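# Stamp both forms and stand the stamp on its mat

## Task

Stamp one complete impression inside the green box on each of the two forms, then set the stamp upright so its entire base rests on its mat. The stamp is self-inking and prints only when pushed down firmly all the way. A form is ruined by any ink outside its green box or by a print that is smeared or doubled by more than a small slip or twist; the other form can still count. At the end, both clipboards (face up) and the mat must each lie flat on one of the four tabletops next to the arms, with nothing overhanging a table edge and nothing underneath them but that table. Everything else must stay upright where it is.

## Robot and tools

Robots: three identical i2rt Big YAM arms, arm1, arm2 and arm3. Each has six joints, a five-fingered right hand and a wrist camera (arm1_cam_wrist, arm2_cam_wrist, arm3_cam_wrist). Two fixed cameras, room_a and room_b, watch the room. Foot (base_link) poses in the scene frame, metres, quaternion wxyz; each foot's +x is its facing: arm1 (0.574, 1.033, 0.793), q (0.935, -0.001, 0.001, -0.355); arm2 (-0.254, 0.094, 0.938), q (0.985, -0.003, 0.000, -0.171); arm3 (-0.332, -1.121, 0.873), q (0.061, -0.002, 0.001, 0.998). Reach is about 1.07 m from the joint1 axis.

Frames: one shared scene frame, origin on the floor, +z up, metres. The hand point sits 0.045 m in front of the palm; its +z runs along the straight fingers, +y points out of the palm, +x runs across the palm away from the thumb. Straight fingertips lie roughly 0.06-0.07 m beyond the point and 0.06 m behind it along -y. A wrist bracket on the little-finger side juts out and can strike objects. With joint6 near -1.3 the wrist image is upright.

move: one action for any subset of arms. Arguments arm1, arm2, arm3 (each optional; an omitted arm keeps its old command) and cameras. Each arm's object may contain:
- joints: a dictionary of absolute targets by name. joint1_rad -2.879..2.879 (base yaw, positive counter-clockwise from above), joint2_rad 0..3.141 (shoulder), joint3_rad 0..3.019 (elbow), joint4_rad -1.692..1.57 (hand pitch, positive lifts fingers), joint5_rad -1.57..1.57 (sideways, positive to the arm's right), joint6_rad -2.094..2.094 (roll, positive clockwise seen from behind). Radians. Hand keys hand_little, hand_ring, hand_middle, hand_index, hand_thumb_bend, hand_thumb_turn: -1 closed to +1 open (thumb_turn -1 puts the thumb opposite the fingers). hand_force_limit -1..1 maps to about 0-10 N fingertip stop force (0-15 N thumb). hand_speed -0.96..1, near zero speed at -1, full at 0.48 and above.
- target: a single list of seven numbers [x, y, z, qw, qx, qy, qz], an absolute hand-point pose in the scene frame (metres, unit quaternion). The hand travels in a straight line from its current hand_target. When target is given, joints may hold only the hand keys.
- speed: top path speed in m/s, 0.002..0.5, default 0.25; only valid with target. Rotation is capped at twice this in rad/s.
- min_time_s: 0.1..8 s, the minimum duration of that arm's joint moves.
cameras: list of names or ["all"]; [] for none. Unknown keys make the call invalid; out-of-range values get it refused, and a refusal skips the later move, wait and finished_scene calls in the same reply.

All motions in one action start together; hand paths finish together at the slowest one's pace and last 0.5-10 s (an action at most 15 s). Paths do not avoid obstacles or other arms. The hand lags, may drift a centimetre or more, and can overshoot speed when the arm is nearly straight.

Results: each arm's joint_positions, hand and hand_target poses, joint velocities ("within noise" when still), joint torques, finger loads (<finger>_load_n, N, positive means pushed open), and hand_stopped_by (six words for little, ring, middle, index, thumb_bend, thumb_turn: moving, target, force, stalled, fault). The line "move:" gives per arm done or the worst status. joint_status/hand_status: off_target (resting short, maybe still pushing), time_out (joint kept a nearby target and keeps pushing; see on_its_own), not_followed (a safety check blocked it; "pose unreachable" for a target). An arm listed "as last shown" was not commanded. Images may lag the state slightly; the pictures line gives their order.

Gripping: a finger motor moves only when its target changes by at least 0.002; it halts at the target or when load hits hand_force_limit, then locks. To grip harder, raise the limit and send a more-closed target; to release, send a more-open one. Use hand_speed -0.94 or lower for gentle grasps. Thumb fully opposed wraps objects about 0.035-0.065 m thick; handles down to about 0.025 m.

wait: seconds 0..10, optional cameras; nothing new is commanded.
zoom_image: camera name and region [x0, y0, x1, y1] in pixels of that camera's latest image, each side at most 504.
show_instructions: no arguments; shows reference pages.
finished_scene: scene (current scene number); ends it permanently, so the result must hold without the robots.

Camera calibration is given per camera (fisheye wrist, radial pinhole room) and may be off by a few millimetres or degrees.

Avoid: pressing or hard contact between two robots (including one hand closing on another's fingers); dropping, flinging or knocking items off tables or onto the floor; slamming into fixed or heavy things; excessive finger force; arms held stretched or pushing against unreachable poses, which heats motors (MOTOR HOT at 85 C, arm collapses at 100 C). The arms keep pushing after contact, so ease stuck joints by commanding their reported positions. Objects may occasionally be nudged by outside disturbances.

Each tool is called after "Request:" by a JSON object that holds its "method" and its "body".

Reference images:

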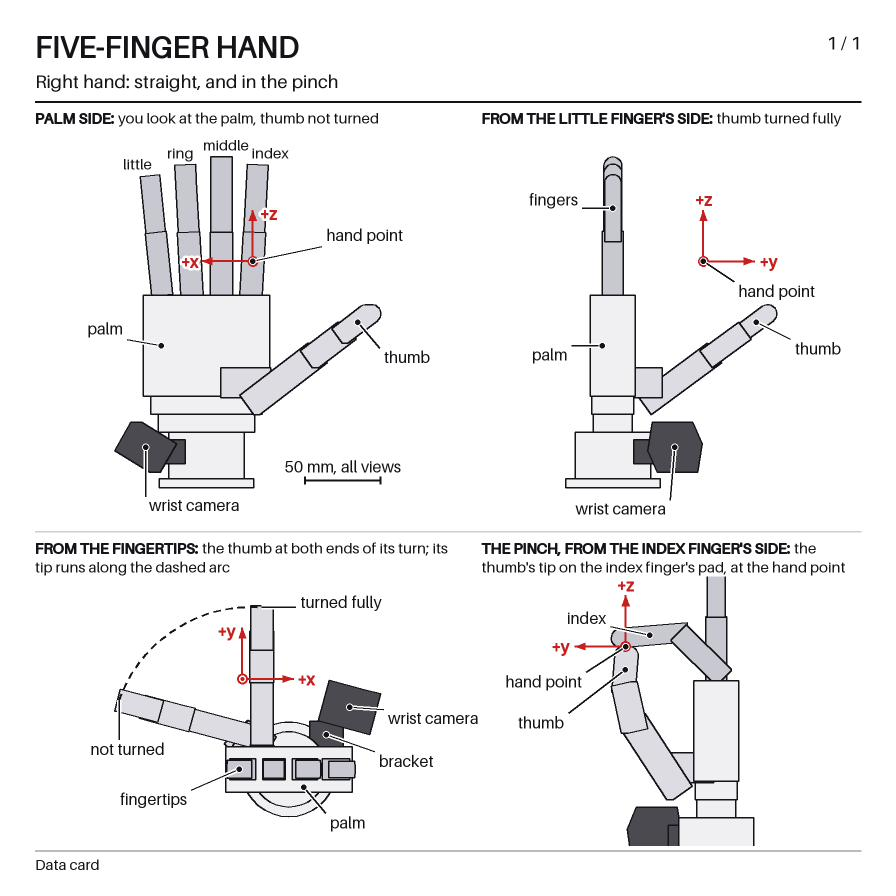

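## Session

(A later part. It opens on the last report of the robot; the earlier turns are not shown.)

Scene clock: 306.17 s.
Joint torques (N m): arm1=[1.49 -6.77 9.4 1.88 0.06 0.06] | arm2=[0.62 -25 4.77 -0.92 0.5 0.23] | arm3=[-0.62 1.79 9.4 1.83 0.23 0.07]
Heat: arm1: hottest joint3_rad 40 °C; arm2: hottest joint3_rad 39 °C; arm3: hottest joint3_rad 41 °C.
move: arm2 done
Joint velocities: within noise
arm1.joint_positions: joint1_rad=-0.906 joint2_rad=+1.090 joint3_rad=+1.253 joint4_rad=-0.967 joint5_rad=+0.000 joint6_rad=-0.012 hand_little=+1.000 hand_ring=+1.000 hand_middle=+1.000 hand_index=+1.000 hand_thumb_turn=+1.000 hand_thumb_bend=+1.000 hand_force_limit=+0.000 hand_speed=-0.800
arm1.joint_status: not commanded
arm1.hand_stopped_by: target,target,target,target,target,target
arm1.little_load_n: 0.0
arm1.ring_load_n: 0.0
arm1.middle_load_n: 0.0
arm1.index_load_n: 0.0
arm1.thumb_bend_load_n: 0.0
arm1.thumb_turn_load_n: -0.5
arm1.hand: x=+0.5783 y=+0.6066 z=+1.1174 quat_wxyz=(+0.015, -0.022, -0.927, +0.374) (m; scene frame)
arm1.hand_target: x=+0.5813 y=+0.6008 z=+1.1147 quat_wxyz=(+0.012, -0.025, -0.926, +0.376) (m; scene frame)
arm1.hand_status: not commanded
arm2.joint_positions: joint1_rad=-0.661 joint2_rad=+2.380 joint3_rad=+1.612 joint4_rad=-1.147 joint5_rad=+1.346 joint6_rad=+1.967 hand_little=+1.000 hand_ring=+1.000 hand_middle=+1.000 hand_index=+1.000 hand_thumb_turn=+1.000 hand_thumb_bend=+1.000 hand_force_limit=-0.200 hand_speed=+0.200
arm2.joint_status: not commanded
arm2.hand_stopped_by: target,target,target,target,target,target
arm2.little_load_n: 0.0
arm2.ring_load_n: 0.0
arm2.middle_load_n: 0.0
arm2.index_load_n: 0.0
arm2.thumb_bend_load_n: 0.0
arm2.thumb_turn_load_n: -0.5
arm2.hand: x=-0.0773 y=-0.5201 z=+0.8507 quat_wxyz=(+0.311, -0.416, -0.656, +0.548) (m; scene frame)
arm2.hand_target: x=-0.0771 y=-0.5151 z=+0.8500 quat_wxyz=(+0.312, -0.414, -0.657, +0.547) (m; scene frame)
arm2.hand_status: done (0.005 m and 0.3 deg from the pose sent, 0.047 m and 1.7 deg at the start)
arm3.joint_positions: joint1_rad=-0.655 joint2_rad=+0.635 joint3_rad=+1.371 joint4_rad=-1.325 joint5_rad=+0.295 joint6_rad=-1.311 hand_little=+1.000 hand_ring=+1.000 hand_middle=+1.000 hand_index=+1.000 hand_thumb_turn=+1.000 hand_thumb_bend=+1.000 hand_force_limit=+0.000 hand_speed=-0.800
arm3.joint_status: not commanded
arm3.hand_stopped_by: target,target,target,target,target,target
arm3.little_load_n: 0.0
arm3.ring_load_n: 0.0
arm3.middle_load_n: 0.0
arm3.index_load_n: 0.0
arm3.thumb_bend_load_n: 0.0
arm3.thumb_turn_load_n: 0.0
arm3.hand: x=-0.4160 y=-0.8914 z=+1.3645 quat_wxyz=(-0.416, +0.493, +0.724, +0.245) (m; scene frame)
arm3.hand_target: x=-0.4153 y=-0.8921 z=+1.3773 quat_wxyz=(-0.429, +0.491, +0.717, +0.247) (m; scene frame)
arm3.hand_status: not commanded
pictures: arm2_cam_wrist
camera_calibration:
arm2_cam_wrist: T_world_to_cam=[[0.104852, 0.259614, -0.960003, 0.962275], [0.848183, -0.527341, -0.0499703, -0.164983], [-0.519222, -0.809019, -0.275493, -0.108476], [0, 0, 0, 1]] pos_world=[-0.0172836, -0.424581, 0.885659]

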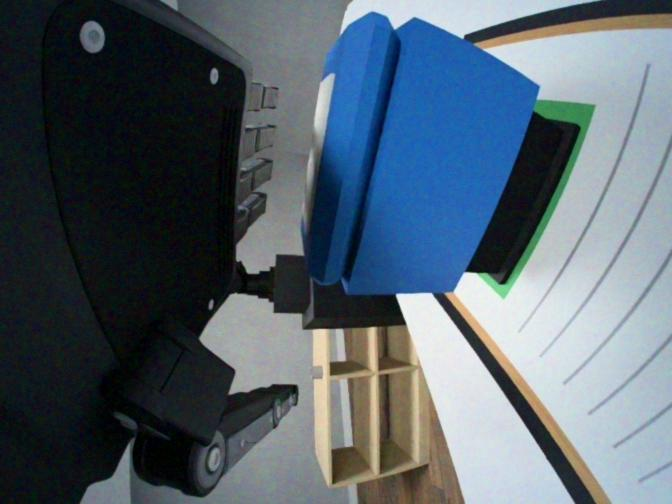

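Request:
{"method": "move", "body": {"arm2": {"target": [-0.07, -0.5143, 0.93, -0.3121, 0.4145, 0.6572, -0.5466], "speed": 0.15}}}

Request:
{"method": "move", "body": {"arm2": {"target": [-0.0608, -0.5143, 0.95, -0.2381, 0.4510, 0.7391, -0.4399], "speed": 0.2, "joints": {"hand_thumb_turn": -1}}}}

Request:
{"method": "move", "body": {"arm2": {"target": [-0.0608, -0.5143, 0.86, -0.2381, 0.4510, 0.7391, -0.4399], "speed": 0.12}, "cameras": ["arm2_cam_wrist"]}}

Request:
{"method": "zoom_image", "body": {"camera": "arm2_cam_wrist", "region": [390, 120, 570, 320]}}

Scene clock: 315.40 s.
Joint torques (N m): arm1=[1.38 -7.71 9.29 1.94 -0.02 0.09] | arm2=[0.97 -23.41 6.94 -1.02 0.54 0.22] | arm3=[-0.67 1.79 9.4 1.83 0.22 0.07]
Heat: arm1: hottest joint3_rad 40 °C; arm2: hottest joint3_rad 38 °C; arm3: hottest joint3_rad 41 °C.
move: arm2 done
Joint velocities: within noise
arm1, arm3: as last shown
arm1.thumb_turn_load_n: 0.0
arm2.joint_positions: joint1_rad=-0.655 joint2_rad=+2.245 joint3_rad=+1.612 joint4_rad=-1.329 joint5_rad=+1.342 joint6_rad=+2.009 hand_little=+1.000 hand_ring=+1.000 hand_middle=+1.000 hand_index=+1.000 hand_thumb_turn=+1.000 hand_thumb_bend=+1.000 hand_force_limit=-0.200 hand_speed=+0.200
arm2.joint_status: not commanded
arm2.hand_stopped_by: target,target,target,target,target,target
arm2.little_load_n: 0.0
arm2.ring_load_n: 0.0
arm2.middle_load_n: 0.0
arm2.index_load_n: 0.0
arm2.thumb_bend_load_n: 0.0
arm2.thumb_turn_load_n: -0.5
arm2.hand: x=-0.0758 y=-0.5154 z=+0.9327 quat_wxyz=(+0.314, -0.416, -0.656, +0.546) (m; scene frame)
arm2.hand_target: x=-0.0701 y=-0.5143 z=+0.9302 quat_wxyz=(+0.312, -0.414, -0.657, +0.547) (m; scene frame)
arm2.hand_status: done (0.006 m and 0.3 deg from the pose sent, 0.080 m and 0.3 deg at the start)
pictures: none

Scene clock: 317.27 s.
Joint torques (N m): arm1=[0.32 -6.53 9.39 1.84 0.05 0.11] | arm2=[-0.38 -24.12 6.08 0.72 0.44 -0.05] | arm3=[-0.67 1.85 9.39 1.84 0.22 0.07]
Heat: arm1: hottest joint3_rad 40 °C; arm2: hottest joint3_rad 38 °C; arm3: hottest joint3_rad 41 °C.
move: arm2 done
Joint velocities: within noise
arm1, arm3: as last shown
arm2.joint_positions: joint1_rad=-0.695 joint2_rad=+2.083 joint3_rad=+1.539 joint4_rad=-1.042 joint5_rad=+1.048 joint6_rad=+1.638 hand_little=+1.000 hand_ring=+1.000 hand_middle=+1.000 hand_index=+1.000 hand_thumb_turn=-1.000 hand_thumb_bend=+1.000 hand_force_limit=-0.200 hand_speed=+0.200
arm2.joint_status: all done
arm2.hand_stopped_by: target,target,target,target,target,target
arm2.little_load_n: 0.0
arm2.ring_load_n: 0.0
arm2.middle_load_n: 0.0
arm2.index_load_n: 0.0
arm2.thumb_bend_load_n: 0.0
arm2.thumb_turn_load_n: 0.0
arm2.hand: x=-0.0569 y=-0.5158 z=+0.9495 quat_wxyz=(+0.238, -0.452, -0.737, +0.442) (m; scene frame)
arm2.hand_target: x=-0.0607 y=-0.5143 z=+0.9499 quat_wxyz=(+0.238, -0.451, -0.739, +0.440) (m; scene frame)
arm2.hand_status: done (0.004 m and 0.3 deg from the pose sent, 0.023 m and 18.2 deg at the start)
arm3.index_load_n: 0.5
pictures: none

Scene clock: 318.77 s.
Joint torques (N m): arm1=[0.62 -6.83 9.09 1.84 0.01 0.11] | arm2=[-0.21 -22.07 6.04 0.8 0.48 -0.05] | arm3=[-0.62 1.79 9.4 1.85 0.23 0.07]
Heat: arm1: hottest joint3_rad 40 °C; arm2: hottest joint3_rad 38 °C; arm3: hottest joint3_rad 41 °C.
move: arm2 off_target
Joint velocities: within noise
arm1, arm3: as last shown
arm1.ring_load_n: -0.5
arm1.index_load_n: -0.5
arm2.joint_positions: joint1_rad=-0.695 joint2_rad=+2.195 joint3_rad=+1.494 joint4_rad=-0.868 joint5_rad=+1.046 joint6_rad=+1.638 hand_little=+1.000 hand_ring=+1.000 hand_middle=+1.000 hand_index=+1.000 hand_thumb_turn=-1.000 hand_thumb_bend=+1.000 hand_force_limit=-0.200 hand_speed=+0.200
arm2.joint_status: not commanded
arm2.hand_stopped_by: target,target,target,target,target,target
arm2.little_load_n: 0.0
arm2.ring_load_n: 0.0
arm2.middle_load_n: 0.0
arm2.index_load_n: 0.0
arm2.thumb_bend_load_n: 0.0
arm2.thumb_turn_load_n: 0.0
arm2.hand: x=-0.0567 y=-0.5164 z=+0.8716 quat_wxyz=(+0.231, -0.456, -0.736, +0.444) (m; scene frame)
arm2.hand_target: x=-0.0608 y=-0.5140 z=+0.8601 quat_wxyz=(+0.238, -0.451, -0.739, +0.440) (m; scene frame)
arm2.hand_status: off_target (0.013 m and 1.1 deg from the pose sent, 0.090 m and 0.3 deg at the start)
arm3.index_load_n: 0.0
pictures: arm2_cam_wrist
camera_calibration:
arm2_cam_wrist: T_world_to_cam=[[0.352567, 0.388834, -0.851178, 0.965079], [0.856091, -0.501334, 0.125583, -0.318614], [-0.377894, -0.772963, -0.509631, 0.141735], [0, 0, 0, 1]] pos_world=[-0.0139314, -0.425432, 0.9337]

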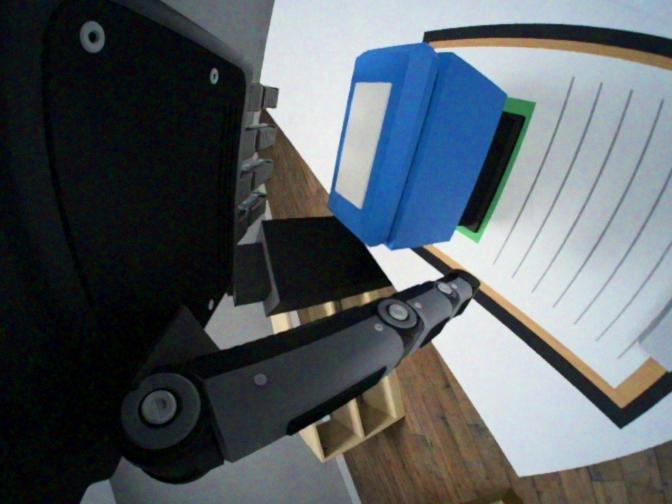

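Scaled by 2.520 from the camera's 672x504 image, which has a finer 960x720 frame.

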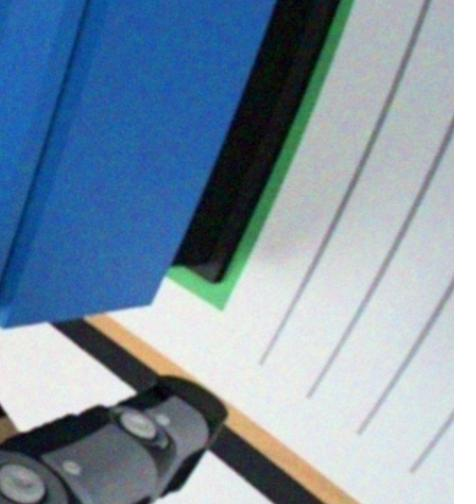

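Request:
{"method": "zoom_image", "body": {"camera": "arm2_cam_wrist", "region": [440, 80, 560, 250]}}

Scaled by 2.965 from the camera's 672x504 image, which has a finer 960x720 frame.

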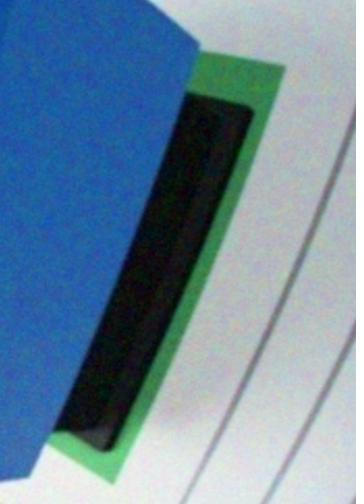

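Request:
{"method": "move", "body": {"arm2": {"target": [-0.068, -0.4945, 0.84, -0.2594, 0.4492, 0.7403, -0.4274], "speed": 0.08}, "cameras": ["arm2_cam_wrist"]}}

Scene clock: 332.30 s.
Joint torques (N m): arm1=[0.62 -7.06 9.33 2.28 0.05 0.07] | arm2=[0.32 -21.66 5.3 -0.5 0.47 0.2] | arm3=[-0.67 1.85 9.42 1.83 0.22 0.07]
Heat: arm1: hottest joint3_rad 41 °C; arm2: hottest joint2_rad 38 °C; arm3: hottest joint3_rad 41 °C.
move: arm2 off_target
Joint velocities: within noise
arm1, arm3: as last shown
arm1.ring_load_n: 0.0
arm1.index_load_n: 0.0
arm2.joint_positions: joint1_rad=-0.695 joint2_rad=+2.214 joint3_rad=+1.481 joint4_rad=-0.894 joint5_rad=+1.044 joint6_rad=+1.664 hand_little=+1.000 hand_ring=+1.000 hand_middle=+1.000 hand_index=+1.000 hand_thumb_turn=-1.000 hand_thumb_bend=+1.000 hand_force_limit=-0.200 hand_speed=+0.200
arm2.joint_status: not commanded
arm2.hand_stopped_by: target,target,target,target,target,target
arm2.little_load_n: 0.0
arm2.ring_load_n: 0.0
arm2.middle_load_n: 0.0
arm2.index_load_n: 0.0
arm2.thumb_bend_load_n: 0.0
arm2.thumb_turn_load_n: 0.0
arm2.hand: x=-0.0640 y=-0.5043 z=+0.8560 quat_wxyz=(+0.247, -0.453, -0.738, +0.435) (m; scene frame)
arm2.hand_target: x=-0.0681 y=-0.4944 z=+0.8404 quat_wxyz=(+0.259, -0.449, -0.740, +0.428) (m; scene frame)
arm2.hand_status: off_target (0.019 m and 1.7 deg from the pose sent, 0.040 m and 3.9 deg at the start)
pictures: arm2_cam_wrist
camera_calibration:
arm2_cam_wrist: T_world_to_cam=[[0.344192, 0.410812, -0.844255, 0.954259], [0.851164, -0.516067, 0.0958919, -0.286656], [-0.396298, -0.751604, -0.527294, 0.165111], [0, 0, 0, 1]] pos_world=[-0.0190238, -0.415857, 0.920188]

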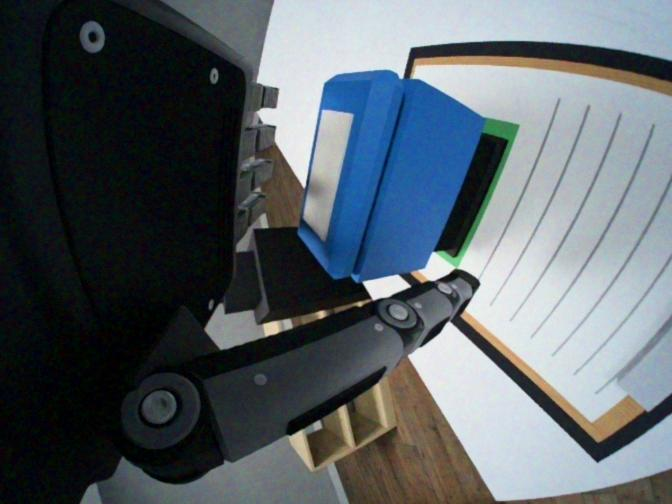

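Request:
{"method": "move", "body": {"arm2": {"target": [-0.0695, -0.486, 0.823, -0.2669, 0.4449, 0.7429, -0.4230], "speed": 0.06}, "cameras": ["arm2_cam_wrist"]}}

Scene clock: 337.97 s.
Joint torques (N m): arm1=[1.03 -6.48 9.14 1.72 0.07 0.04] | arm2=[0.56 -21.36 5.08 -0.14 0.46 0.22] | arm3=[-0.67 1.79 9.42 1.83 0.23 0.06]
Heat: arm1: hottest joint3_rad 41 °C; arm2: hottest joint2_rad 39 °C; arm3: hottest joint3_rad 42 °C.
move: arm2 off_target
Joint velocities: within noise
arm1, arm3: as last shown
arm2.joint_positions: joint1_rad=-0.695 joint2_rad=+2.239 joint3_rad=+1.471 joint4_rad=-0.894 joint5_rad=+1.043 joint6_rad=+1.674 hand_little=+1.000 hand_ring=+1.000 hand_middle=+1.000 hand_index=+1.000 hand_thumb_turn=-1.000 hand_thumb_bend=+1.000 hand_force_limit=-0.200 hand_speed=+0.200
arm2.joint_status: not commanded
arm2.hand_stopped_by: target,target,target,target,target,target
arm2.little_load_n: 0.0
arm2.ring_load_n: 0.0
arm2.middle_load_n: 0.0
arm2.index_load_n: 0.0
arm2.thumb_bend_load_n: 0.0
arm2.thumb_turn_load_n: 0.0
arm2.hand: x=-0.0690 y=-0.4958 z=+0.8384 quat_wxyz=(+0.258, -0.450, -0.740, +0.429) (m; scene frame)
arm2.hand_target: x=-0.0697 y=-0.4859 z=+0.8233 quat_wxyz=(+0.267, -0.445, -0.743, +0.423) (m; scene frame)
arm2.hand_status: off_target (0.018 m and 1.3 deg from the pose sent, 0.038 m and 2.8 deg at the start)
pictures: arm2_cam_wrist
camera_calibration:
arm2_cam_wrist: T_world_to_cam=[[0.335637, 0.4286, -0.838838, 0.941321], [0.849555, -0.522425, 0.0729944, -0.260363], [-0.406945, -0.737139, -0.539465, 0.176762], [0, 0, 0, 1]] pos_world=[-0.0228172, -0.409173, 0.903978]

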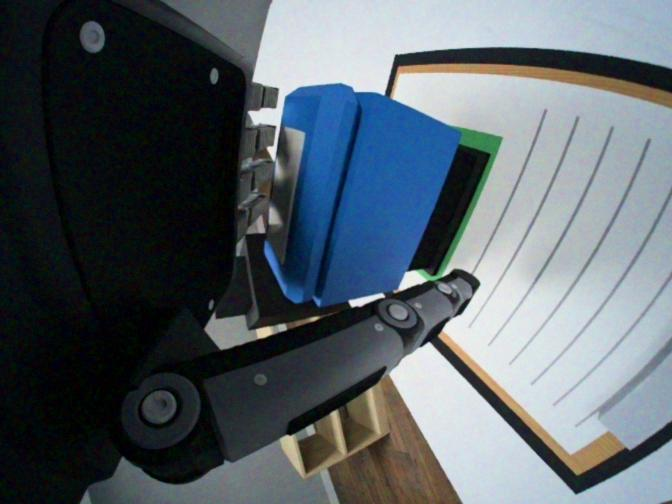

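Request:
{"method": "move", "body": {"arm2": {"target": [-0.0625, -0.487, 0.822, -0.2669, 0.4449, 0.7429, -0.4230], "speed": 0.06}, "cameras": ["arm2_cam_wrist"]}}

Scene clock: 344.03 s.
Joint torques (N m): arm1=[0.38 -7.12 8.96 1.83 0.05 0.08] | arm2=[0.44 -21.3 6.67 -0.55 0.46 0.2] | arm3=[-0.62 1.79 9.37 1.84 0.22 0.07]
Heat: arm1: hottest joint3_rad 41 °C; arm2: hottest joint2_rad 38 °C; arm3: hottest joint3_rad 42 °C.
move: arm2 off_target
Joint velocities: within noise
arm1, arm3: as last shown
arm1.middle_load_n: -0.5
arm1.thumb_turn_load_n: -0.5
arm2.joint_positions: joint1_rad=-0.686 joint2_rad=+2.249 joint3_rad=+1.471 joint4_rad=-0.912 joint5_rad=+1.041 joint6_rad=+1.692 hand_little=+1.000 hand_ring=+1.000 hand_middle=+1.000 hand_index=+1.000 hand_thumb_turn=-1.000 hand_thumb_bend=+1.000 hand_force_limit=-0.200 hand_speed=+0.200
arm2.joint_status: not commanded
arm2.hand_stopped_by: target,target,target,target,target,target
arm2.little_load_n: 0.0
arm2.ring_load_n: 0.0
arm2.middle_load_n: 0.0
arm2.index_load_n: 0.0
arm2.thumb_bend_load_n: 0.0
arm2.thumb_turn_load_n: 0.0
arm2.hand: x=-0.0668 y=-0.4896 z=+0.8324 quat_wxyz=(+0.263, -0.447, -0.741, +0.426) (m; scene frame)
arm2.hand_target: x=-0.0627 y=-0.4869 z=+0.8221 quat_wxyz=(+0.267, -0.445, -0.743, +0.423) (m; scene frame)
arm2.hand_status: off_target (0.012 m and 0.6 deg from the pose sent, 0.020 m and 1.3 deg at the start)
pictures: arm2_cam_wrist
camera_calibration:
arm2_cam_wrist: T_world_to_cam=[[0.330766, 0.437863, -0.835985, 0.934813], [0.849675, -0.52366, 0.0619058, -0.249992], [-0.410665, -0.730792, -0.54525, 0.186717], [0, 0, 0, 1]] pos_world=[-0.0201138, -0.40378, 0.898773]

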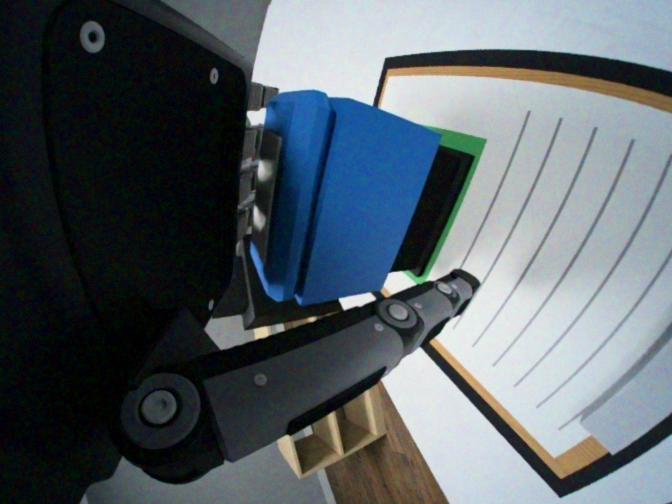

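Request:
{"method": "move", "body": {"arm2": {"target": [-0.061, -0.498, 0.834, -0.2594, 0.4492, 0.7403, -0.4274], "speed": 0.06}, "cameras": ["arm2_cam_wrist"]}}

Scene clock: 348.87 s.
Joint torques (N m): arm1=[0.09 -7.18 9.36 1.98 -0.05 0.06] | arm2=[0.09 -22.59 8.05 -0.53 0.53 0.07] | arm3=[-0.62 1.79 9.4 1.84 0.22 0.07]
Heat: arm1: hottest joint3_rad 41 °C; arm2: hottest joint2_rad 37 °C; arm3: hottest joint3_rad 42 °C.
move: arm2 done
Joint velocities: within noise
arm1, arm3: as last shown
arm1.middle_load_n: 0.0
arm1.thumb_turn_load_n: 0.0
arm2.joint_positions: joint1_rad=-0.686 joint2_rad=+2.249 joint3_rad=+1.471 joint4_rad=-0.913 joint5_rad=+1.041 joint6_rad=+1.693 hand_little=+1.000 hand_ring=+1.000 hand_middle=+1.000 hand_index=+1.000 hand_thumb_turn=-1.000 hand_thumb_bend=+1.000 hand_force_limit=-0.200 hand_speed=+0.200
arm2.joint_status: not commanded
arm2.hand_stopped_by: target,target,target,target,target,target
arm2.little_load_n: 0.0
arm2.ring_load_n: -0.5
arm2.middle_load_n: 0.0
arm2.index_load_n: 0.0
arm2.thumb_bend_load_n: 0.0
arm2.thumb_turn_load_n: 0.0
arm2.hand: x=-0.0668 y=-0.4896 z=+0.8324 quat_wxyz=(+0.263, -0.447, -0.741, +0.426) (m; scene frame)
arm2.hand_target: x=-0.0612 y=-0.4978 z=+0.8341 quat_wxyz=(+0.259, -0.449, -0.740, +0.427) (m; scene frame)
arm2.hand_status: done (0.010 m and 0.6 deg from the pose sent, 0.010 m and 0.6 deg at the start)
pictures: arm2_cam_wrist
camera_calibration:
arm2_cam_wrist: T_world_to_cam=[[0.330788, 0.437827, -0.835995, 0.934764], [0.849572, -0.523838, 0.0618155, -0.249933], [-0.410861, -0.730685, -0.545245, 0.186824], [0, 0, 0, 1]] pos_world=[-0.0201138, -0.40368, 0.898773]

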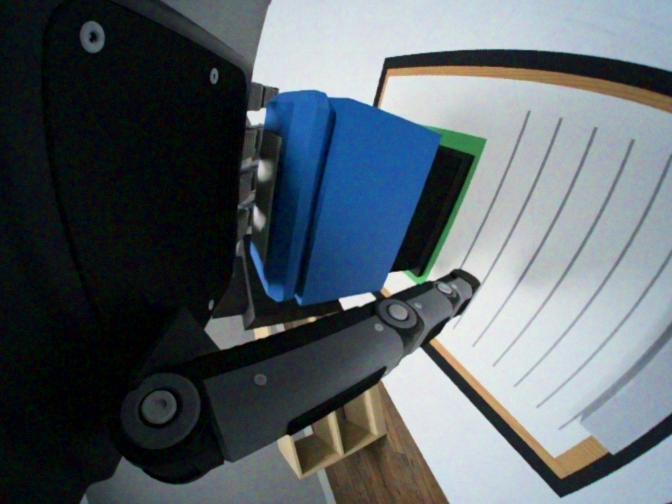

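Request:
{"method": "move", "body": {"arm2": {"target": [-0.0565, -0.507, 0.844, -0.2594, 0.4492, 0.7403, -0.4274], "speed": 0.08}, "cameras": ["arm2_cam_wrist"]}}

Scene clock: 351.97 s.
Joint torques (N m): arm1=[1.14 -7.06 9.02 2.11 0.01 0.06] | arm2=[-0.09 -22.83 8.92 -0.62 0.52 0.03] | arm3=[-0.62 1.73 9.42 1.83 0.22 0.06]
Heat: arm1: hottest joint3_rad 41 °C; arm2: hottest joint2_rad 37 °C; arm3: hottest joint3_rad 42 °C.
move: arm2 off_target
Joint velocities: within noise
arm1.joint_positions: joint1_rad=-0.906 joint2_rad=+1.090 joint3_rad=+1.253 joint4_rad=-0.967 joint5_rad=+0.000 joint6_rad=-0.012 hand_little=+1.000 hand_ring=+1.000 hand_middle=+1.000 hand_index=+1.000 hand_thumb_turn=+1.000 hand_thumb_bend=+1.000 hand_force_limit=+0.000 hand_speed=-0.800
arm1.joint_status: not commanded
arm1.hand_stopped_by: target,target,target,target,target,target
arm1.little_load_n: 0.0
arm1.ring_load_n: 0.0
arm1.middle_load_n: -0.5
arm1.index_load_n: 0.0
arm1.thumb_bend_load_n: 0.0
arm1.thumb_turn_load_n: 0.0
arm1.hand: x=+0.5783 y=+0.6066 z=+1.1174 quat_wxyz=(+0.015, -0.022, -0.927, +0.374) (m; scene frame)
arm1.hand_target: x=+0.5813 y=+0.6008 z=+1.1147 quat_wxyz=(+0.012, -0.025, -0.926, +0.376) (m; scene frame)
arm1.hand_status: not commanded
arm2.joint_positions: joint1_rad=-0.686 joint2_rad=+2.249 joint3_rad=+1.499 joint4_rad=-0.943 joint5_rad=+1.041 joint6_rad=+1.693 hand_little=+1.000 hand_ring=+1.000 hand_middle=+1.000 hand_index=+1.000 hand_thumb_turn=-1.000 hand_thumb_bend=+1.000 hand_force_limit=-0.200 hand_speed=+0.200
arm2.joint_status: not commanded
arm2.hand_stopped_by: target,target,target,target,target,target
arm2.little_load_n: -0.5
arm2.ring_load_n: -0.5
arm2.middle_load_n: 0.0
arm2.index_load_n: 0.0
arm2.thumb_bend_load_n: 0.0
arm2.thumb_turn_load_n: 0.0
arm2.hand: x=-0.0634 y=-0.4952 z=+0.8400 quat_wxyz=(+0.264, -0.447, -0.742, +0.425) (m; scene frame)
arm2.hand_target: x=-0.0567 y=-0.5067 z=+0.8442 quat_wxyz=(+0.259, -0.449, -0.740, +0.428) (m; scene frame)
arm2.hand_status: off_target (0.014 m and 0.7 deg from the pose sent, 0.023 m and 0.5 deg at the start)
arm3.joint_positions: joint1_rad=-0.655 joint2_rad=+0.635 joint3_rad=+1.371 joint4_rad=-1.325 joint5_rad=+0.295 joint6_rad=-1.311 hand_little=+1.000 hand_ring=+1.000 hand_middle=+1.000 hand_index=+1.000 hand_thumb_turn=+1.000 hand_thumb_bend=+1.000 hand_force_limit=+0.000 hand_speed=-0.800
arm3.joint_status: not commanded
arm3.hand_stopped_by: target,target,target,target,target,target
arm3.little_load_n: 0.0
arm3.ring_load_n: 0.0
arm3.middle_load_n: 0.0
arm3.index_load_n: 0.0
arm3.thumb_bend_load_n: 0.0
arm3.thumb_turn_load_n: 0.0
arm3.hand: x=-0.4160 y=-0.8914 z=+1.3645 quat_wxyz=(-0.416, +0.493, +0.724, +0.245) (m; scene frame)
arm3.hand_target: x=-0.4153 y=-0.8921 z=+1.3773 quat_wxyz=(-0.429, +0.491, +0.717, +0.247) (m; scene frame)
arm3.hand_status: not commanded
pictures: arm2_cam_wrist
camera_calibration:
arm2_cam_wrist: T_world_to_cam=[[0.329656, 0.439781, -0.835416, 0.942839], [0.849659, -0.523971, 0.059447, -0.254328], [-0.41159, -0.729416, -0.546394, 0.189771], [0, 0, 0, 1]] pos_world=[-0.016613, -0.409481, 0.906472]

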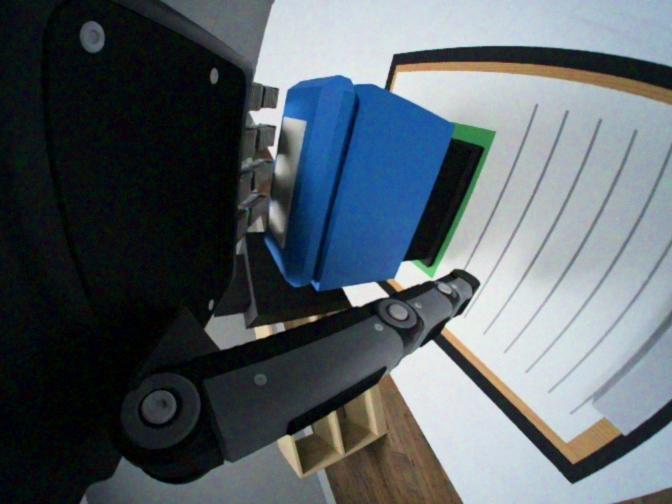

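Request:
{"method": "move", "body": {"arm2": {"joints": {"hand_speed": -0.5, "hand_force_limit": -0.5, "hand_little": 0.35, "hand_ring": 0.35, "hand_middle": 0.35, "hand_index": 0.35, "hand_thumb_bend": 0.65}}}}

Request:
{"method": "move", "body": {"arm2": {"joints": {"hand_speed": -0.85, "hand_force_limit": -0.6, "hand_little": 0.2, "hand_ring": 0.2, "hand_middle": 0.2, "hand_index": 0.2, "hand_thumb_bend": 0.45}}}}

Request:
{"method": "move", "body": {"arm2": {"joints": {"hand_speed": -0.92, "hand_force_limit": -0.2, "hand_little": -0.2, "hand_ring": -0.2, "hand_middle": -0.2, "hand_index": -0.2, "hand_thumb_bend": 0.25}}, "cameras": ["arm2_cam_wrist"]}}

Scene clock: 358.17 s.
Joint torques (N m): arm1=[0.73 -7.88 9.11 2.14 0.02 0.03] | arm2=[-0.15 -22.48 9.06 -0.61 0.51 0.05] | arm3=[-0.62 1.85 9.39 1.84 0.22 0.07]
Heat: arm1: hottest joint3_rad 41 °C; arm2: hottest joint3_rad 37 °C; arm3: hottest joint3_rad 42 °C.
move: arm2 done
Joint velocities: within noise
arm1, arm3: as last shown
arm1.middle_load_n: 0.0
arm2.joint_positions: joint1_rad=-0.686 joint2_rad=+2.249 joint3_rad=+1.499 joint4_rad=-0.943 joint5_rad=+1.041 joint6_rad=+1.693 hand_little=+0.350 hand_ring=+0.350 hand_middle=+0.350 hand_index=+0.350 hand_thumb_turn=-1.000 hand_thumb_bend=+0.650 hand_force_limit=-0.500 hand_speed=-0.500
arm2.joint_status: all done
arm2.hand_stopped_by: target,target,target,target,target,target
arm2.little_load_n: 0.0
arm2.ring_load_n: 0.0
arm2.middle_load_n: 0.0
arm2.index_load_n: 0.0
arm2.thumb_bend_load_n: 0.0
arm2.thumb_turn_load_n: 0.0
arm2.hand: x=-0.0634 y=-0.4952 z=+0.8400 quat_wxyz=(+0.264, -0.447, -0.742, +0.425) (m; scene frame)
arm2.hand_target: x=-0.0567 y=-0.5067 z=+0.8442 quat_wxyz=(+0.259, -0.449, -0.740, +0.428) (m; scene frame)
arm2.hand_status: not commanded
pictures: none

Scene clock: 359.43 s.
Joint torques (N m): arm1=[1.44 -6.36 9.16 1.95 0.03 0.09] | arm2=[0.15 -22.59 8.95 -0.57 0.48 0.04] | arm3=[-0.67 1.79 9.39 1.83 0.22 0.07]
Heat: arm1: hottest joint3_rad 41 °C; arm2: hottest joint3_rad 37 °C; arm3: hottest joint3_rad 42 °C.
move: arm2 done
Joint velocities: within noise
arm1, arm3: as last shown
arm1.little_load_n: -0.5
arm2.joint_positions: joint1_rad=-0.686 joint2_rad=+2.249 joint3_rad=+1.499 joint4_rad=-0.943 joint5_rad=+1.043 joint6_rad=+1.693 hand_little=+0.200 hand_ring=+0.200 hand_middle=+0.200 hand_index=+0.200 hand_thumb_turn=-1.000 hand_thumb_bend=+0.459 hand_force_limit=-0.600 hand_speed=-0.850
arm2.joint_status: all done
arm2.hand_stopped_by: target,target,target,target,force,target
arm2.little_load_n: 0.0
arm2.ring_load_n: 1.0
arm2.middle_load_n: 1.5
arm2.index_load_n: 2.0
arm2.thumb_bend_load_n: 3.5
arm2.thumb_turn_load_n: 0.5
arm2.hand: x=-0.0636 y=-0.4954 z=+0.8403 quat_wxyz=(+0.265, -0.446, -0.741, +0.426) (m; scene frame)
arm2.hand_target: x=-0.0566 y=-0.5067 z=+0.8443 quat_wxyz=(+0.259, -0.449, -0.741, +0.428) (m; scene frame)
arm2.hand_status: not commanded
arm3.middle_load_n: -0.5
pictures: none

Scene clock: 361.20 s.
Joint torques (N m): arm1=[1.26 -7.41 8.99 1.85 0.03 0.02] | arm2=[-0.09 -23 8.95 -0.57 0.43 0.05] | arm3=[-0.56 1.79 9.4 1.84 0.23 0.07]
Heat: arm1: hottest joint3_rad 41 °C; arm2: hottest joint3_rad 37 °C; arm3: hottest joint3_rad 42 °C.
move: arm2 off_target
Joint velocities: within noise
arm1, arm3: as last shown
arm1.little_load_n: 0.0
arm1.index_load_n: -0.5
arm2.joint_positions: joint1_rad=-0.686 joint2_rad=+2.249 joint3_rad=+1.499 joint4_rad=-0.943 joint5_rad=+1.044 joint6_rad=+1.693 hand_little=+0.157 hand_ring=+0.179 hand_middle=+0.187 hand_index=+0.187 hand_thumb_turn=-1.000 hand_thumb_bend=+0.460 hand_force_limit=-0.200 hand_speed=-0.920
arm2.joint_status: hand_little off_target (ended at +0.157, target -0.200); hand_ring off_target (ended at +0.179, target -0.200); hand_middle off_target (ended at +0.187, target -0.200); hand_index off_target (ended at +0.187, target -0.200); hand_thumb_bend off_target (ended at +0.460, target +0.250); the others done
arm2.hand_stopped_by: force,force,force,force,force,target
arm2.little_load_n: 5.0
arm2.ring_load_n: 2.0
arm2.middle_load_n: 2.5
arm2.index_load_n: 4.5
arm2.thumb_bend_load_n: 12.0
arm2.thumb_turn_load_n: 6.0
arm2.hand: x=-0.0637 y=-0.4955 z=+0.8404 quat_wxyz=(+0.265, -0.446, -0.741, +0.426) (m; scene frame)
arm2.hand_target: x=-0.0566 y=-0.5067 z=+0.8443 quat_wxyz=(+0.259, -0.449, -0.740, +0.428) (m; scene frame)
arm2.hand_status: not commanded
arm3.middle_load_n: 0.0
pictures: arm2_cam_wrist
camera_calibration:
arm2_cam_wrist: T_world_to_cam=[[0.327605, 0.438699, -0.83679, 0.943843], [0.849962, -0.523614, 0.0582502, -0.253033], [-0.412601, -0.730323, -0.544416, 0.187417], [0, 0, 0, 1]] pos_world=[-0.0168116, -0.40968, 0.906571]

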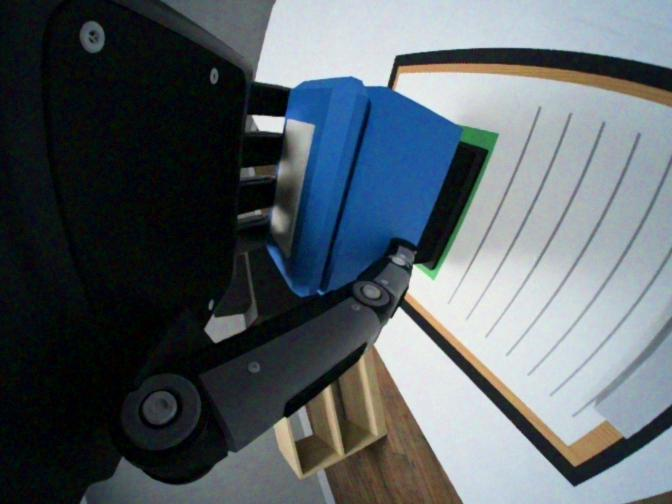

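Request:
{"method": "move", "body": {"arm2": {"target": [-0.0566, -0.5067, 0.98, -0.2594, 0.4492, 0.7403, -0.4274], "speed": 0.12}, "cameras": ["arm2_cam_wrist", "room_a", "room_b"]}}

Request:
{"method": "zoom_image", "body": {"camera": "arm2_cam_wrist", "region": [420, 140, 640, 320]}}

Request:
{"method": "zoom_image", "body": {"camera": "room_b", "region": [240, 230, 320, 280]}}

Scene clock: 365.90 s.
Joint torques (N m): arm1=[1.2 -6.3 9.57 1.91 0.02 0.07] | arm2=[-0.15 -24.12 10.71 -0.62 0.62 0.02] | arm3=[-0.67 1.79 9.4 1.83 0.22 0.07]
Heat: arm1: hottest joint3_rad 41 °C; arm2: hottest joint3_rad 37 °C; arm3: hottest joint3_rad 42 °C.
move: arm2 off_target
Joint velocities: within noise
arm1, arm3: as last shown
arm1.index_load_n: 0.0
arm1.thumb_bend_load_n: -0.5
arm1.thumb_turn_load_n: -0.5
arm2.joint_positions: joint1_rad=-0.686 joint2_rad=+2.069 joint3_rad=+1.547 joint4_rad=-1.202 joint5_rad=+1.038 joint6_rad=+1.693 hand_little=+0.157 hand_ring=+0.179 hand_middle=+0.187 hand_index=+0.187 hand_thumb_turn=-1.000 hand_thumb_bend=+0.460 hand_force_limit=-0.200 hand_speed=-0.920
arm2.joint_status: not commanded
arm2.hand_stopped_by: force,force,force,force,force,target
arm2.little_load_n: 4.5
arm2.ring_load_n: 1.5
arm2.middle_load_n: 2.0
arm2.index_load_n: 4.5
arm2.thumb_bend_load_n: 13.0
arm2.thumb_turn_load_n: 6.0
arm2.hand: x=-0.0655 y=-0.4902 z=+0.9574 quat_wxyz=(+0.275, -0.440, -0.745, +0.418) (m; scene frame)
arm2.hand_target: x=-0.0570 y=-0.5056 z=+0.9803 quat_wxyz=(+0.259, -0.449, -0.741, +0.428) (m; scene frame)
arm2.hand_status: off_target (0.029 m and 2.4 deg from the pose sent, 0.140 m and 0.7 deg at the start)
pictures: arm2_cam_wrist, room_a, room_b
camera_calibration:
arm2_cam_wrist: T_world_to_cam=[[0.319156, 0.462337, -0.827275, 1.04195], [0.849988, -0.525695, 0.0341248, -0.233451], [-0.419118, -0.714065, -0.56076, 0.277508], [0, 0, 0, 1]] pos_world=[-0.0178058, -0.406297, 1.02556]

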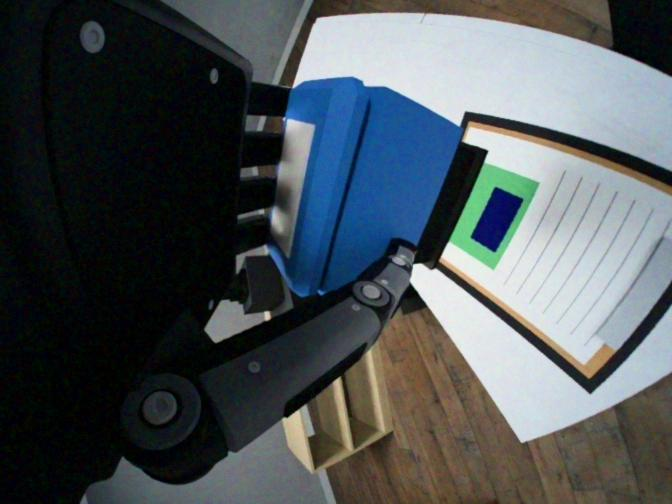

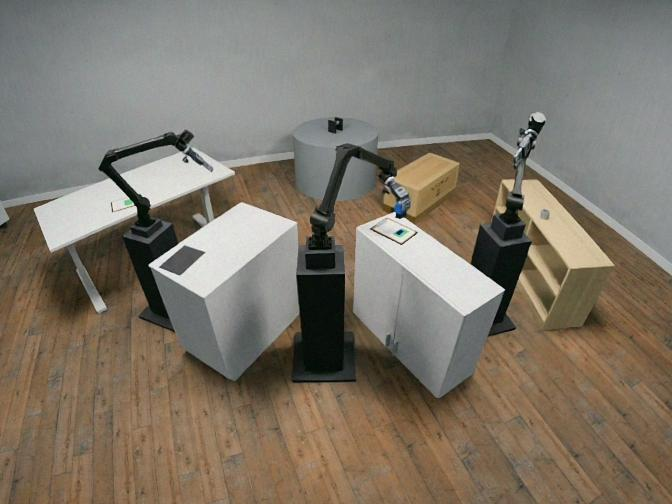

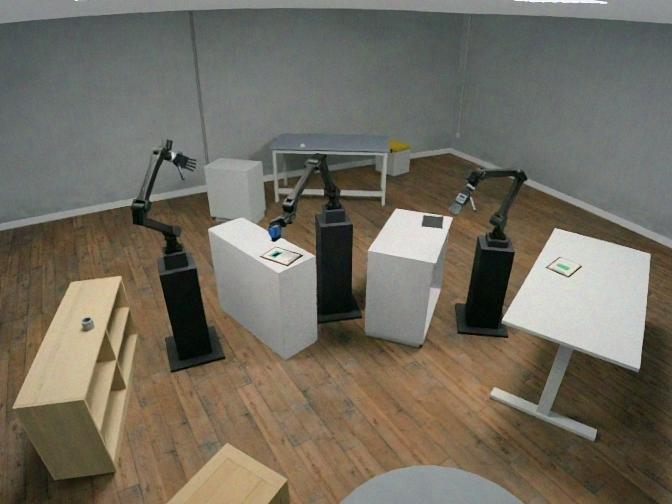

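Scaled by 2.291 from the camera's 672x504 image, which has a finer 960x720 frame.

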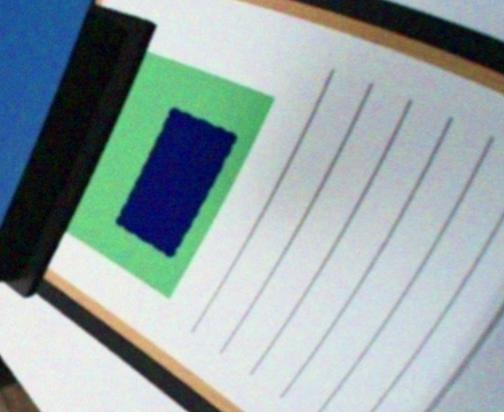

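Scaled by 6.300 from the camera's 672x504 image, which has a finer 960x720 frame.

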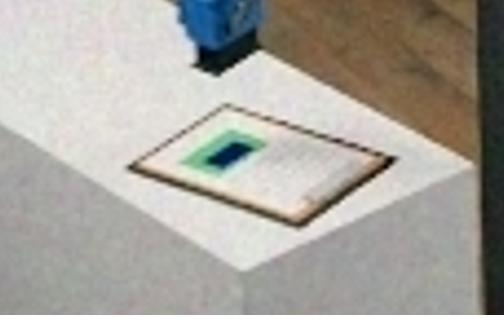

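Request:
{"method": "move", "body": {"arm2": {"joints": {"joint1_rad": 1.25, "joint2_rad": 1.85, "joint3_rad": 1.45, "joint4_rad": -0.15, "joint5_rad": 0.1, "joint6_rad": 0.05}, "min_time_s": 5}, "cameras": ["arm2_cam_wrist", "room_b"]}}

Scene clock: 387.53 s.
Joint torques (N m): arm1=[1.03 -7.06 9.21 1.92 -0.01 0.08] | arm2=[-0.32 -24.41 8.32 3.03 -0.02 -0.04] | arm3=[-0.62 1.79 9.42 1.84 0.22 0.07]
Heat: arm1: hottest joint3_rad 41 °C; arm2: hottest joint2_rad 40 °C; arm3: hottest joint3_rad 42 °C.
move: arm2 done
Joint velocities: within noise
arm1, arm3: as last shown
arm1.thumb_bend_load_n: 0.0
arm1.thumb_turn_load_n: 0.0
arm2.joint_positions: joint1_rad=+1.256 joint2_rad=+1.871 joint3_rad=+1.458 joint4_rad=-0.176 joint5_rad=+0.100 joint6_rad=+0.064 hand_little=+0.157 hand_ring=+0.179 hand_middle=+0.187 hand_index=+0.187 hand_thumb_turn=-1.000 hand_thumb_bend=+0.460 hand_force_limit=-0.200 hand_speed=-0.920
arm2.joint_status: all done
arm2.hand_stopped_by: force,force,force,force,force,target
arm2.little_load_n: 4.5
arm2.ring_load_n: 1.5
arm2.middle_load_n: 2.0
arm2.index_load_n: 4.5
arm2.thumb_bend_load_n: 12.5
arm2.thumb_turn_load_n: 6.0
arm2.hand: x=+0.1879 y=+0.6899 z=+1.0539 quat_wxyz=(-0.435, +0.817, -0.333, +0.180) (m; scene frame)
arm2.hand_target: x=+0.1939 y=+0.6883 z=+1.0700 quat_wxyz=(-0.450, +0.809, -0.327, +0.190) (m; scene frame)
arm2.hand_status: not commanded
pictures: arm2_cam_wrist, room_b
camera_calibration:
arm2_cam_wrist: T_world_to_cam=[[-0.220661, -0.55629, -0.801156, 1.272], [-0.965845, 0.239028, 0.100049, -0.0876002], [0.135843, 0.795869, -0.590033, 0.165346], [0, 0, 0, 1]] pos_world=[0.173612, 0.596947, 1.1254]

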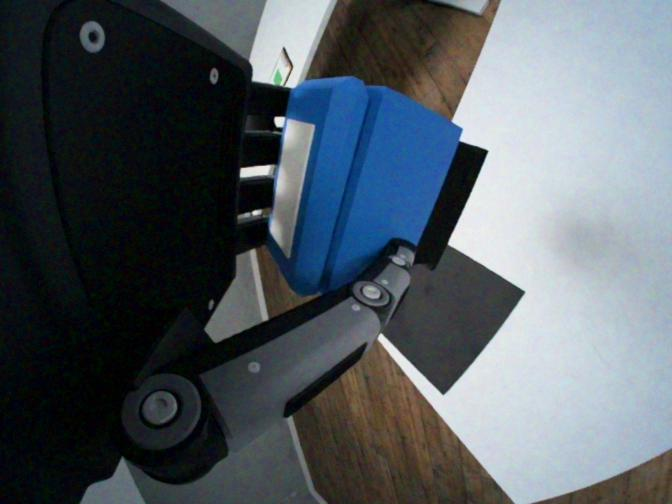

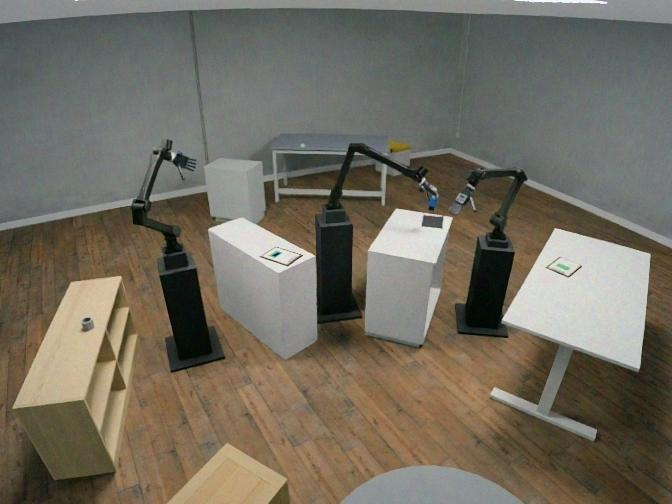

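Request:
{"method": "move", "body": {"arm2": {"target": [0.0564, 0.838, 0.93, 0.4699, -0.8138, 0.2961, -0.1710], "speed": 0.2}, "cameras": ["arm2_cam_wrist"]}}

Scene clock: 402.37 s.
Joint torques (N m): arm1=[0.62 -6.95 9.32 1.78 -0.02 0.13] | arm2=[-0.15 -24.82 12.45 2.97 0.13 0.19] | arm3=[-0.62 1.79 9.4 1.84 0.22 0.07]
Heat: arm1: hottest joint3_rad 41 °C; arm2: hottest joint3_rad 40 °C; arm3: hottest joint3_rad 42 °C.
move: arm2 off_target
Joint velocities: within noise
arm1, arm3: as last shown
arm2.joint_positions: joint1_rad=+1.541 joint2_rad=+2.152 joint3_rad=+1.474 joint4_rad=+0.060 joint5_rad=+0.273 joint6_rad=+0.153 hand_little=+0.157 hand_ring=+0.179 hand_middle=+0.187 hand_index=+0.187 hand_thumb_turn=-1.000 hand_thumb_bend=+0.460 hand_force_limit=-0.200 hand_speed=-0.920
arm2.joint_status: not commanded
arm2.hand_stopped_by: force,force,force,force,force,target
arm2.little_load_n: 5.0
arm2.ring_load_n: 1.5
arm2.middle_load_n: 2.5
arm2.index_load_n: 4.5
arm2.thumb_bend_load_n: 12.5
arm2.thumb_turn_load_n: 6.0
arm2.hand: x=+0.0417 y=+0.8084 z=+0.9012 quat_wxyz=(-0.435, +0.836, -0.288, +0.171) (m; scene frame)
arm2.hand_target: x=+0.0553 y=+0.8349 z=+0.9314 quat_wxyz=(-0.470, +0.814, -0.296, +0.171) (m; scene frame)
arm2.hand_status: off_target (0.044 m and 4.8 deg from the pose sent, 0.234 m and 5.9 deg at the start)
pictures: arm2_cam_wrist
camera_calibration:
arm2_cam_wrist: T_world_to_cam=[[-0.154014, -0.593134, -0.790236, 1.2004], [-0.985471, 0.15017, 0.0793505, -0.150602], [0.071604, 0.790975, -0.607644, 0.023263], [0, 0, 0, 1]] pos_world=[0.0347991, 0.716216, 0.974688]

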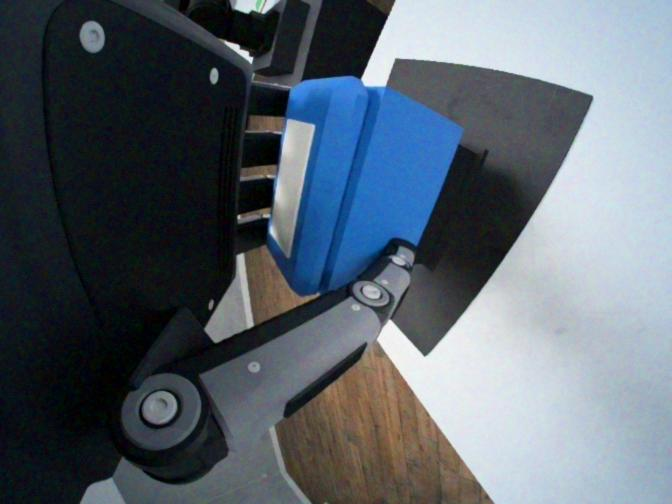

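Request:
{"method": "move", "body": {"arm2": {"target": [0.0643, 0.8485, 0.905, 0.5055, -0.7939, 0.2916, -0.1711], "speed": 0.12}, "cameras": ["arm2_cam_wrist"]}}

Scene clock: 415.37 s.
Joint torques (N m): arm1=[0.21 -6.48 9.25 2.11 -0.02 0.07] | arm2=[-0.85 -25.52 11 3.17 -0.05 0.13] | arm3=[-0.62 1.85 9.4 1.85 0.22 0.07]
Heat: arm1: hottest joint3_rad 41 °C; arm2: hottest joint3_rad 44 °C; arm3: hottest joint3_rad 42 °C.
move: arm2 off_target
Joint velocities: within noise
arm1, arm3: as last shown
arm2.joint_positions: joint1_rad=+1.540 joint2_rad=+2.224 joint3_rad=+1.474 joint4_rad=+0.222 joint5_rad=+0.267 joint6_rad=+0.153 hand_little=+0.157 hand_ring=+0.179 hand_middle=+0.187 hand_index=+0.187 hand_thumb_turn=-1.000 hand_thumb_bend=+0.460 hand_force_limit=-0.200 hand_speed=-0.920
arm2.joint_status: not commanded
arm2.hand_stopped_by: force,force,force,force,force,target
arm2.little_load_n: 4.5
arm2.ring_load_n: 1.5
arm2.middle_load_n: 2.0
arm2.index_load_n: 4.5
arm2.thumb_bend_load_n: 12.5
arm2.thumb_turn_load_n: 6.0
arm2.hand: x=+0.0483 y=+0.8262 z=+0.8787 quat_wxyz=(-0.476, +0.814, -0.287, +0.170) (m; scene frame)
arm2.hand_target: x=+0.0635 y=+0.8462 z=+0.9059 quat_wxyz=(-0.505, +0.794, -0.291, +0.171) (m; scene frame)
arm2.hand_status: off_target (0.038 m and 4.2 deg from the pose sent, 0.046 m and 9.3 deg at the start)
pictures: arm2_cam_wrist
camera_calibration:
arm2_cam_wrist: T_world_to_cam=[[-0.127036, -0.523369, -0.842583, 1.18134], [-0.988213, 0.139937, 0.062071, -0.121143], [0.0854221, 0.840537, -0.534977, -0.110329], [0, 0, 0, 1]] pos_world=[0.0397816, 0.727963, 0.943872]

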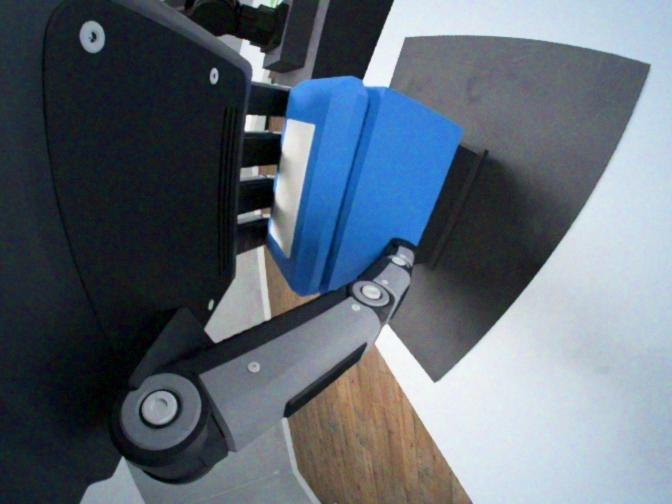

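Request:
{"method": "move", "body": {"arm2": {"target": [0.0643, 0.8445, 0.88, 0.5043, -0.7948, 0.2893, -0.1747], "speed": 0.06}, "cameras": ["arm2_cam_wrist"]}}

Scene clock: 419.77 s.
Joint torques (N m): arm1=[0.15 -6.65 9.37 2.13 0.02 0.01] | arm2=[-0.56 -24.76 10.21 3.06 0.1 0.03] | arm3=[-0.67 1.79 9.39 1.84 0.22 0.07]
Heat: arm1: hottest joint3_rad 41 °C; arm2: hottest joint3_rad 44 °C; arm3: hottest joint3_rad 42 °C.
move: arm2 off_target
Joint velocities: within noise
arm1.joint_positions: joint1_rad=-0.906 joint2_rad=+1.090 joint3_rad=+1.253 joint4_rad=-0.967 joint5_rad=+0.000 joint6_rad=-0.012 hand_little=+1.000 hand_ring=+1.000 hand_middle=+1.000 hand_index=+1.000 hand_thumb_turn=+1.000 hand_thumb_bend=+1.000 hand_force_limit=+0.000 hand_speed=-0.800
arm1.joint_status: not commanded
arm1.hand_stopped_by: target,target,target,target,target,target
arm1.little_load_n: 0.0
arm1.ring_load_n: 0.0
arm1.middle_load_n: 0.0
arm1.index_load_n: 0.0
arm1.thumb_bend_load_n: 0.0
arm1.thumb_turn_load_n: 0.0
arm1.hand: x=+0.5783 y=+0.6066 z=+1.1174 quat_wxyz=(+0.015, -0.022, -0.927, +0.374) (m; scene frame)
arm1.hand_target: x=+0.5813 y=+0.6008 z=+1.1147 quat_wxyz=(+0.012, -0.025, -0.926, +0.376) (m; scene frame)
arm1.hand_status: not commanded
arm2.joint_positions: joint1_rad=+1.540 joint2_rad=+2.254 joint3_rad=+1.474 joint4_rad=+0.271 joint5_rad=+0.267 joint6_rad=+0.153 hand_little=+0.157 hand_ring=+0.179 hand_middle=+0.187 hand_index=+0.187 hand_thumb_turn=-1.000 hand_thumb_bend=+0.460 hand_force_limit=-0.200 hand_speed=-0.920
arm2.joint_status: not commanded
arm2.hand_stopped_by: force,force,force,force,force,target
arm2.little_load_n: 4.0
arm2.ring_load_n: 1.5
arm2.middle_load_n: 2.5
arm2.index_load_n: 5.0
arm2.thumb_bend_load_n: 12.5
arm2.thumb_turn_load_n: 5.0
arm2.hand: x=+0.0494 y=+0.8289 z=+0.8656 quat_wxyz=(-0.483, +0.809, -0.287, +0.170) (m; scene frame)
arm2.hand_target: x=+0.0638 y=+0.8431 z=+0.8807 quat_wxyz=(-0.504, +0.795, -0.289, +0.175) (m; scene frame)
arm2.hand_status: off_target (0.026 m and 3.0 deg from the pose sent, 0.024 m and 4.0 deg at the start)
arm3.joint_positions: joint1_rad=-0.655 joint2_rad=+0.635 joint3_rad=+1.371 joint4_rad=-1.325 joint5_rad=+0.295 joint6_rad=-1.311 hand_little=+1.000 hand_ring=+1.000 hand_middle=+1.000 hand_index=+1.000 hand_thumb_turn=+1.000 hand_thumb_bend=+1.000 hand_force_limit=+0.000 hand_speed=-0.800
arm3.joint_status: not commanded
arm3.hand_stopped_by: target,target,target,target,target,target
arm3.little_load_n: 0.0
arm3.ring_load_n: 0.0
arm3.middle_load_n: 0.0
arm3.index_load_n: 0.0
arm3.thumb_bend_load_n: 0.0
arm3.thumb_turn_load_n: 0.0
arm3.hand: x=-0.4160 y=-0.8914 z=+1.3645 quat_wxyz=(-0.416, +0.493, +0.724, +0.245) (m; scene frame)
arm3.hand_target: x=-0.4153 y=-0.8921 z=+1.3773 quat_wxyz=(-0.429, +0.491, +0.717, +0.247) (m; scene frame)
arm3.hand_status: not commanded
pictures: arm2_cam_wrist
camera_calibration:
arm2_cam_wrist: T_world_to_cam=[[-0.121373, -0.508919, -0.852215, 1.16793], [-0.988613, 0.138918, 0.0578405, -0.115077], [0.088952, 0.849531, -0.519985, -0.140415], [0, 0, 0, 1]] pos_world=[0.0404778, 0.729654, 0.928967]

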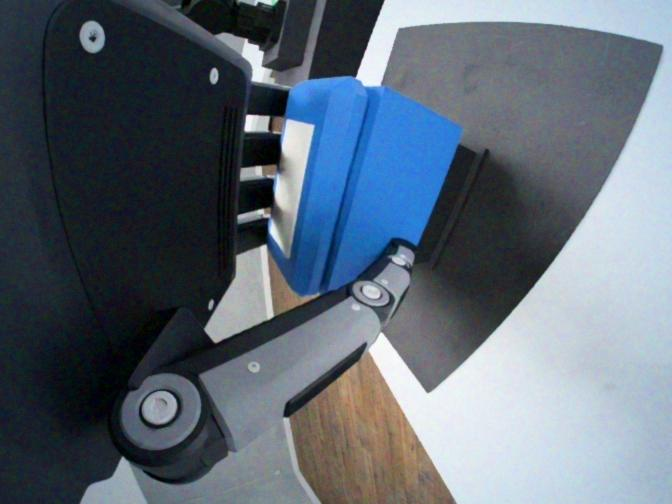

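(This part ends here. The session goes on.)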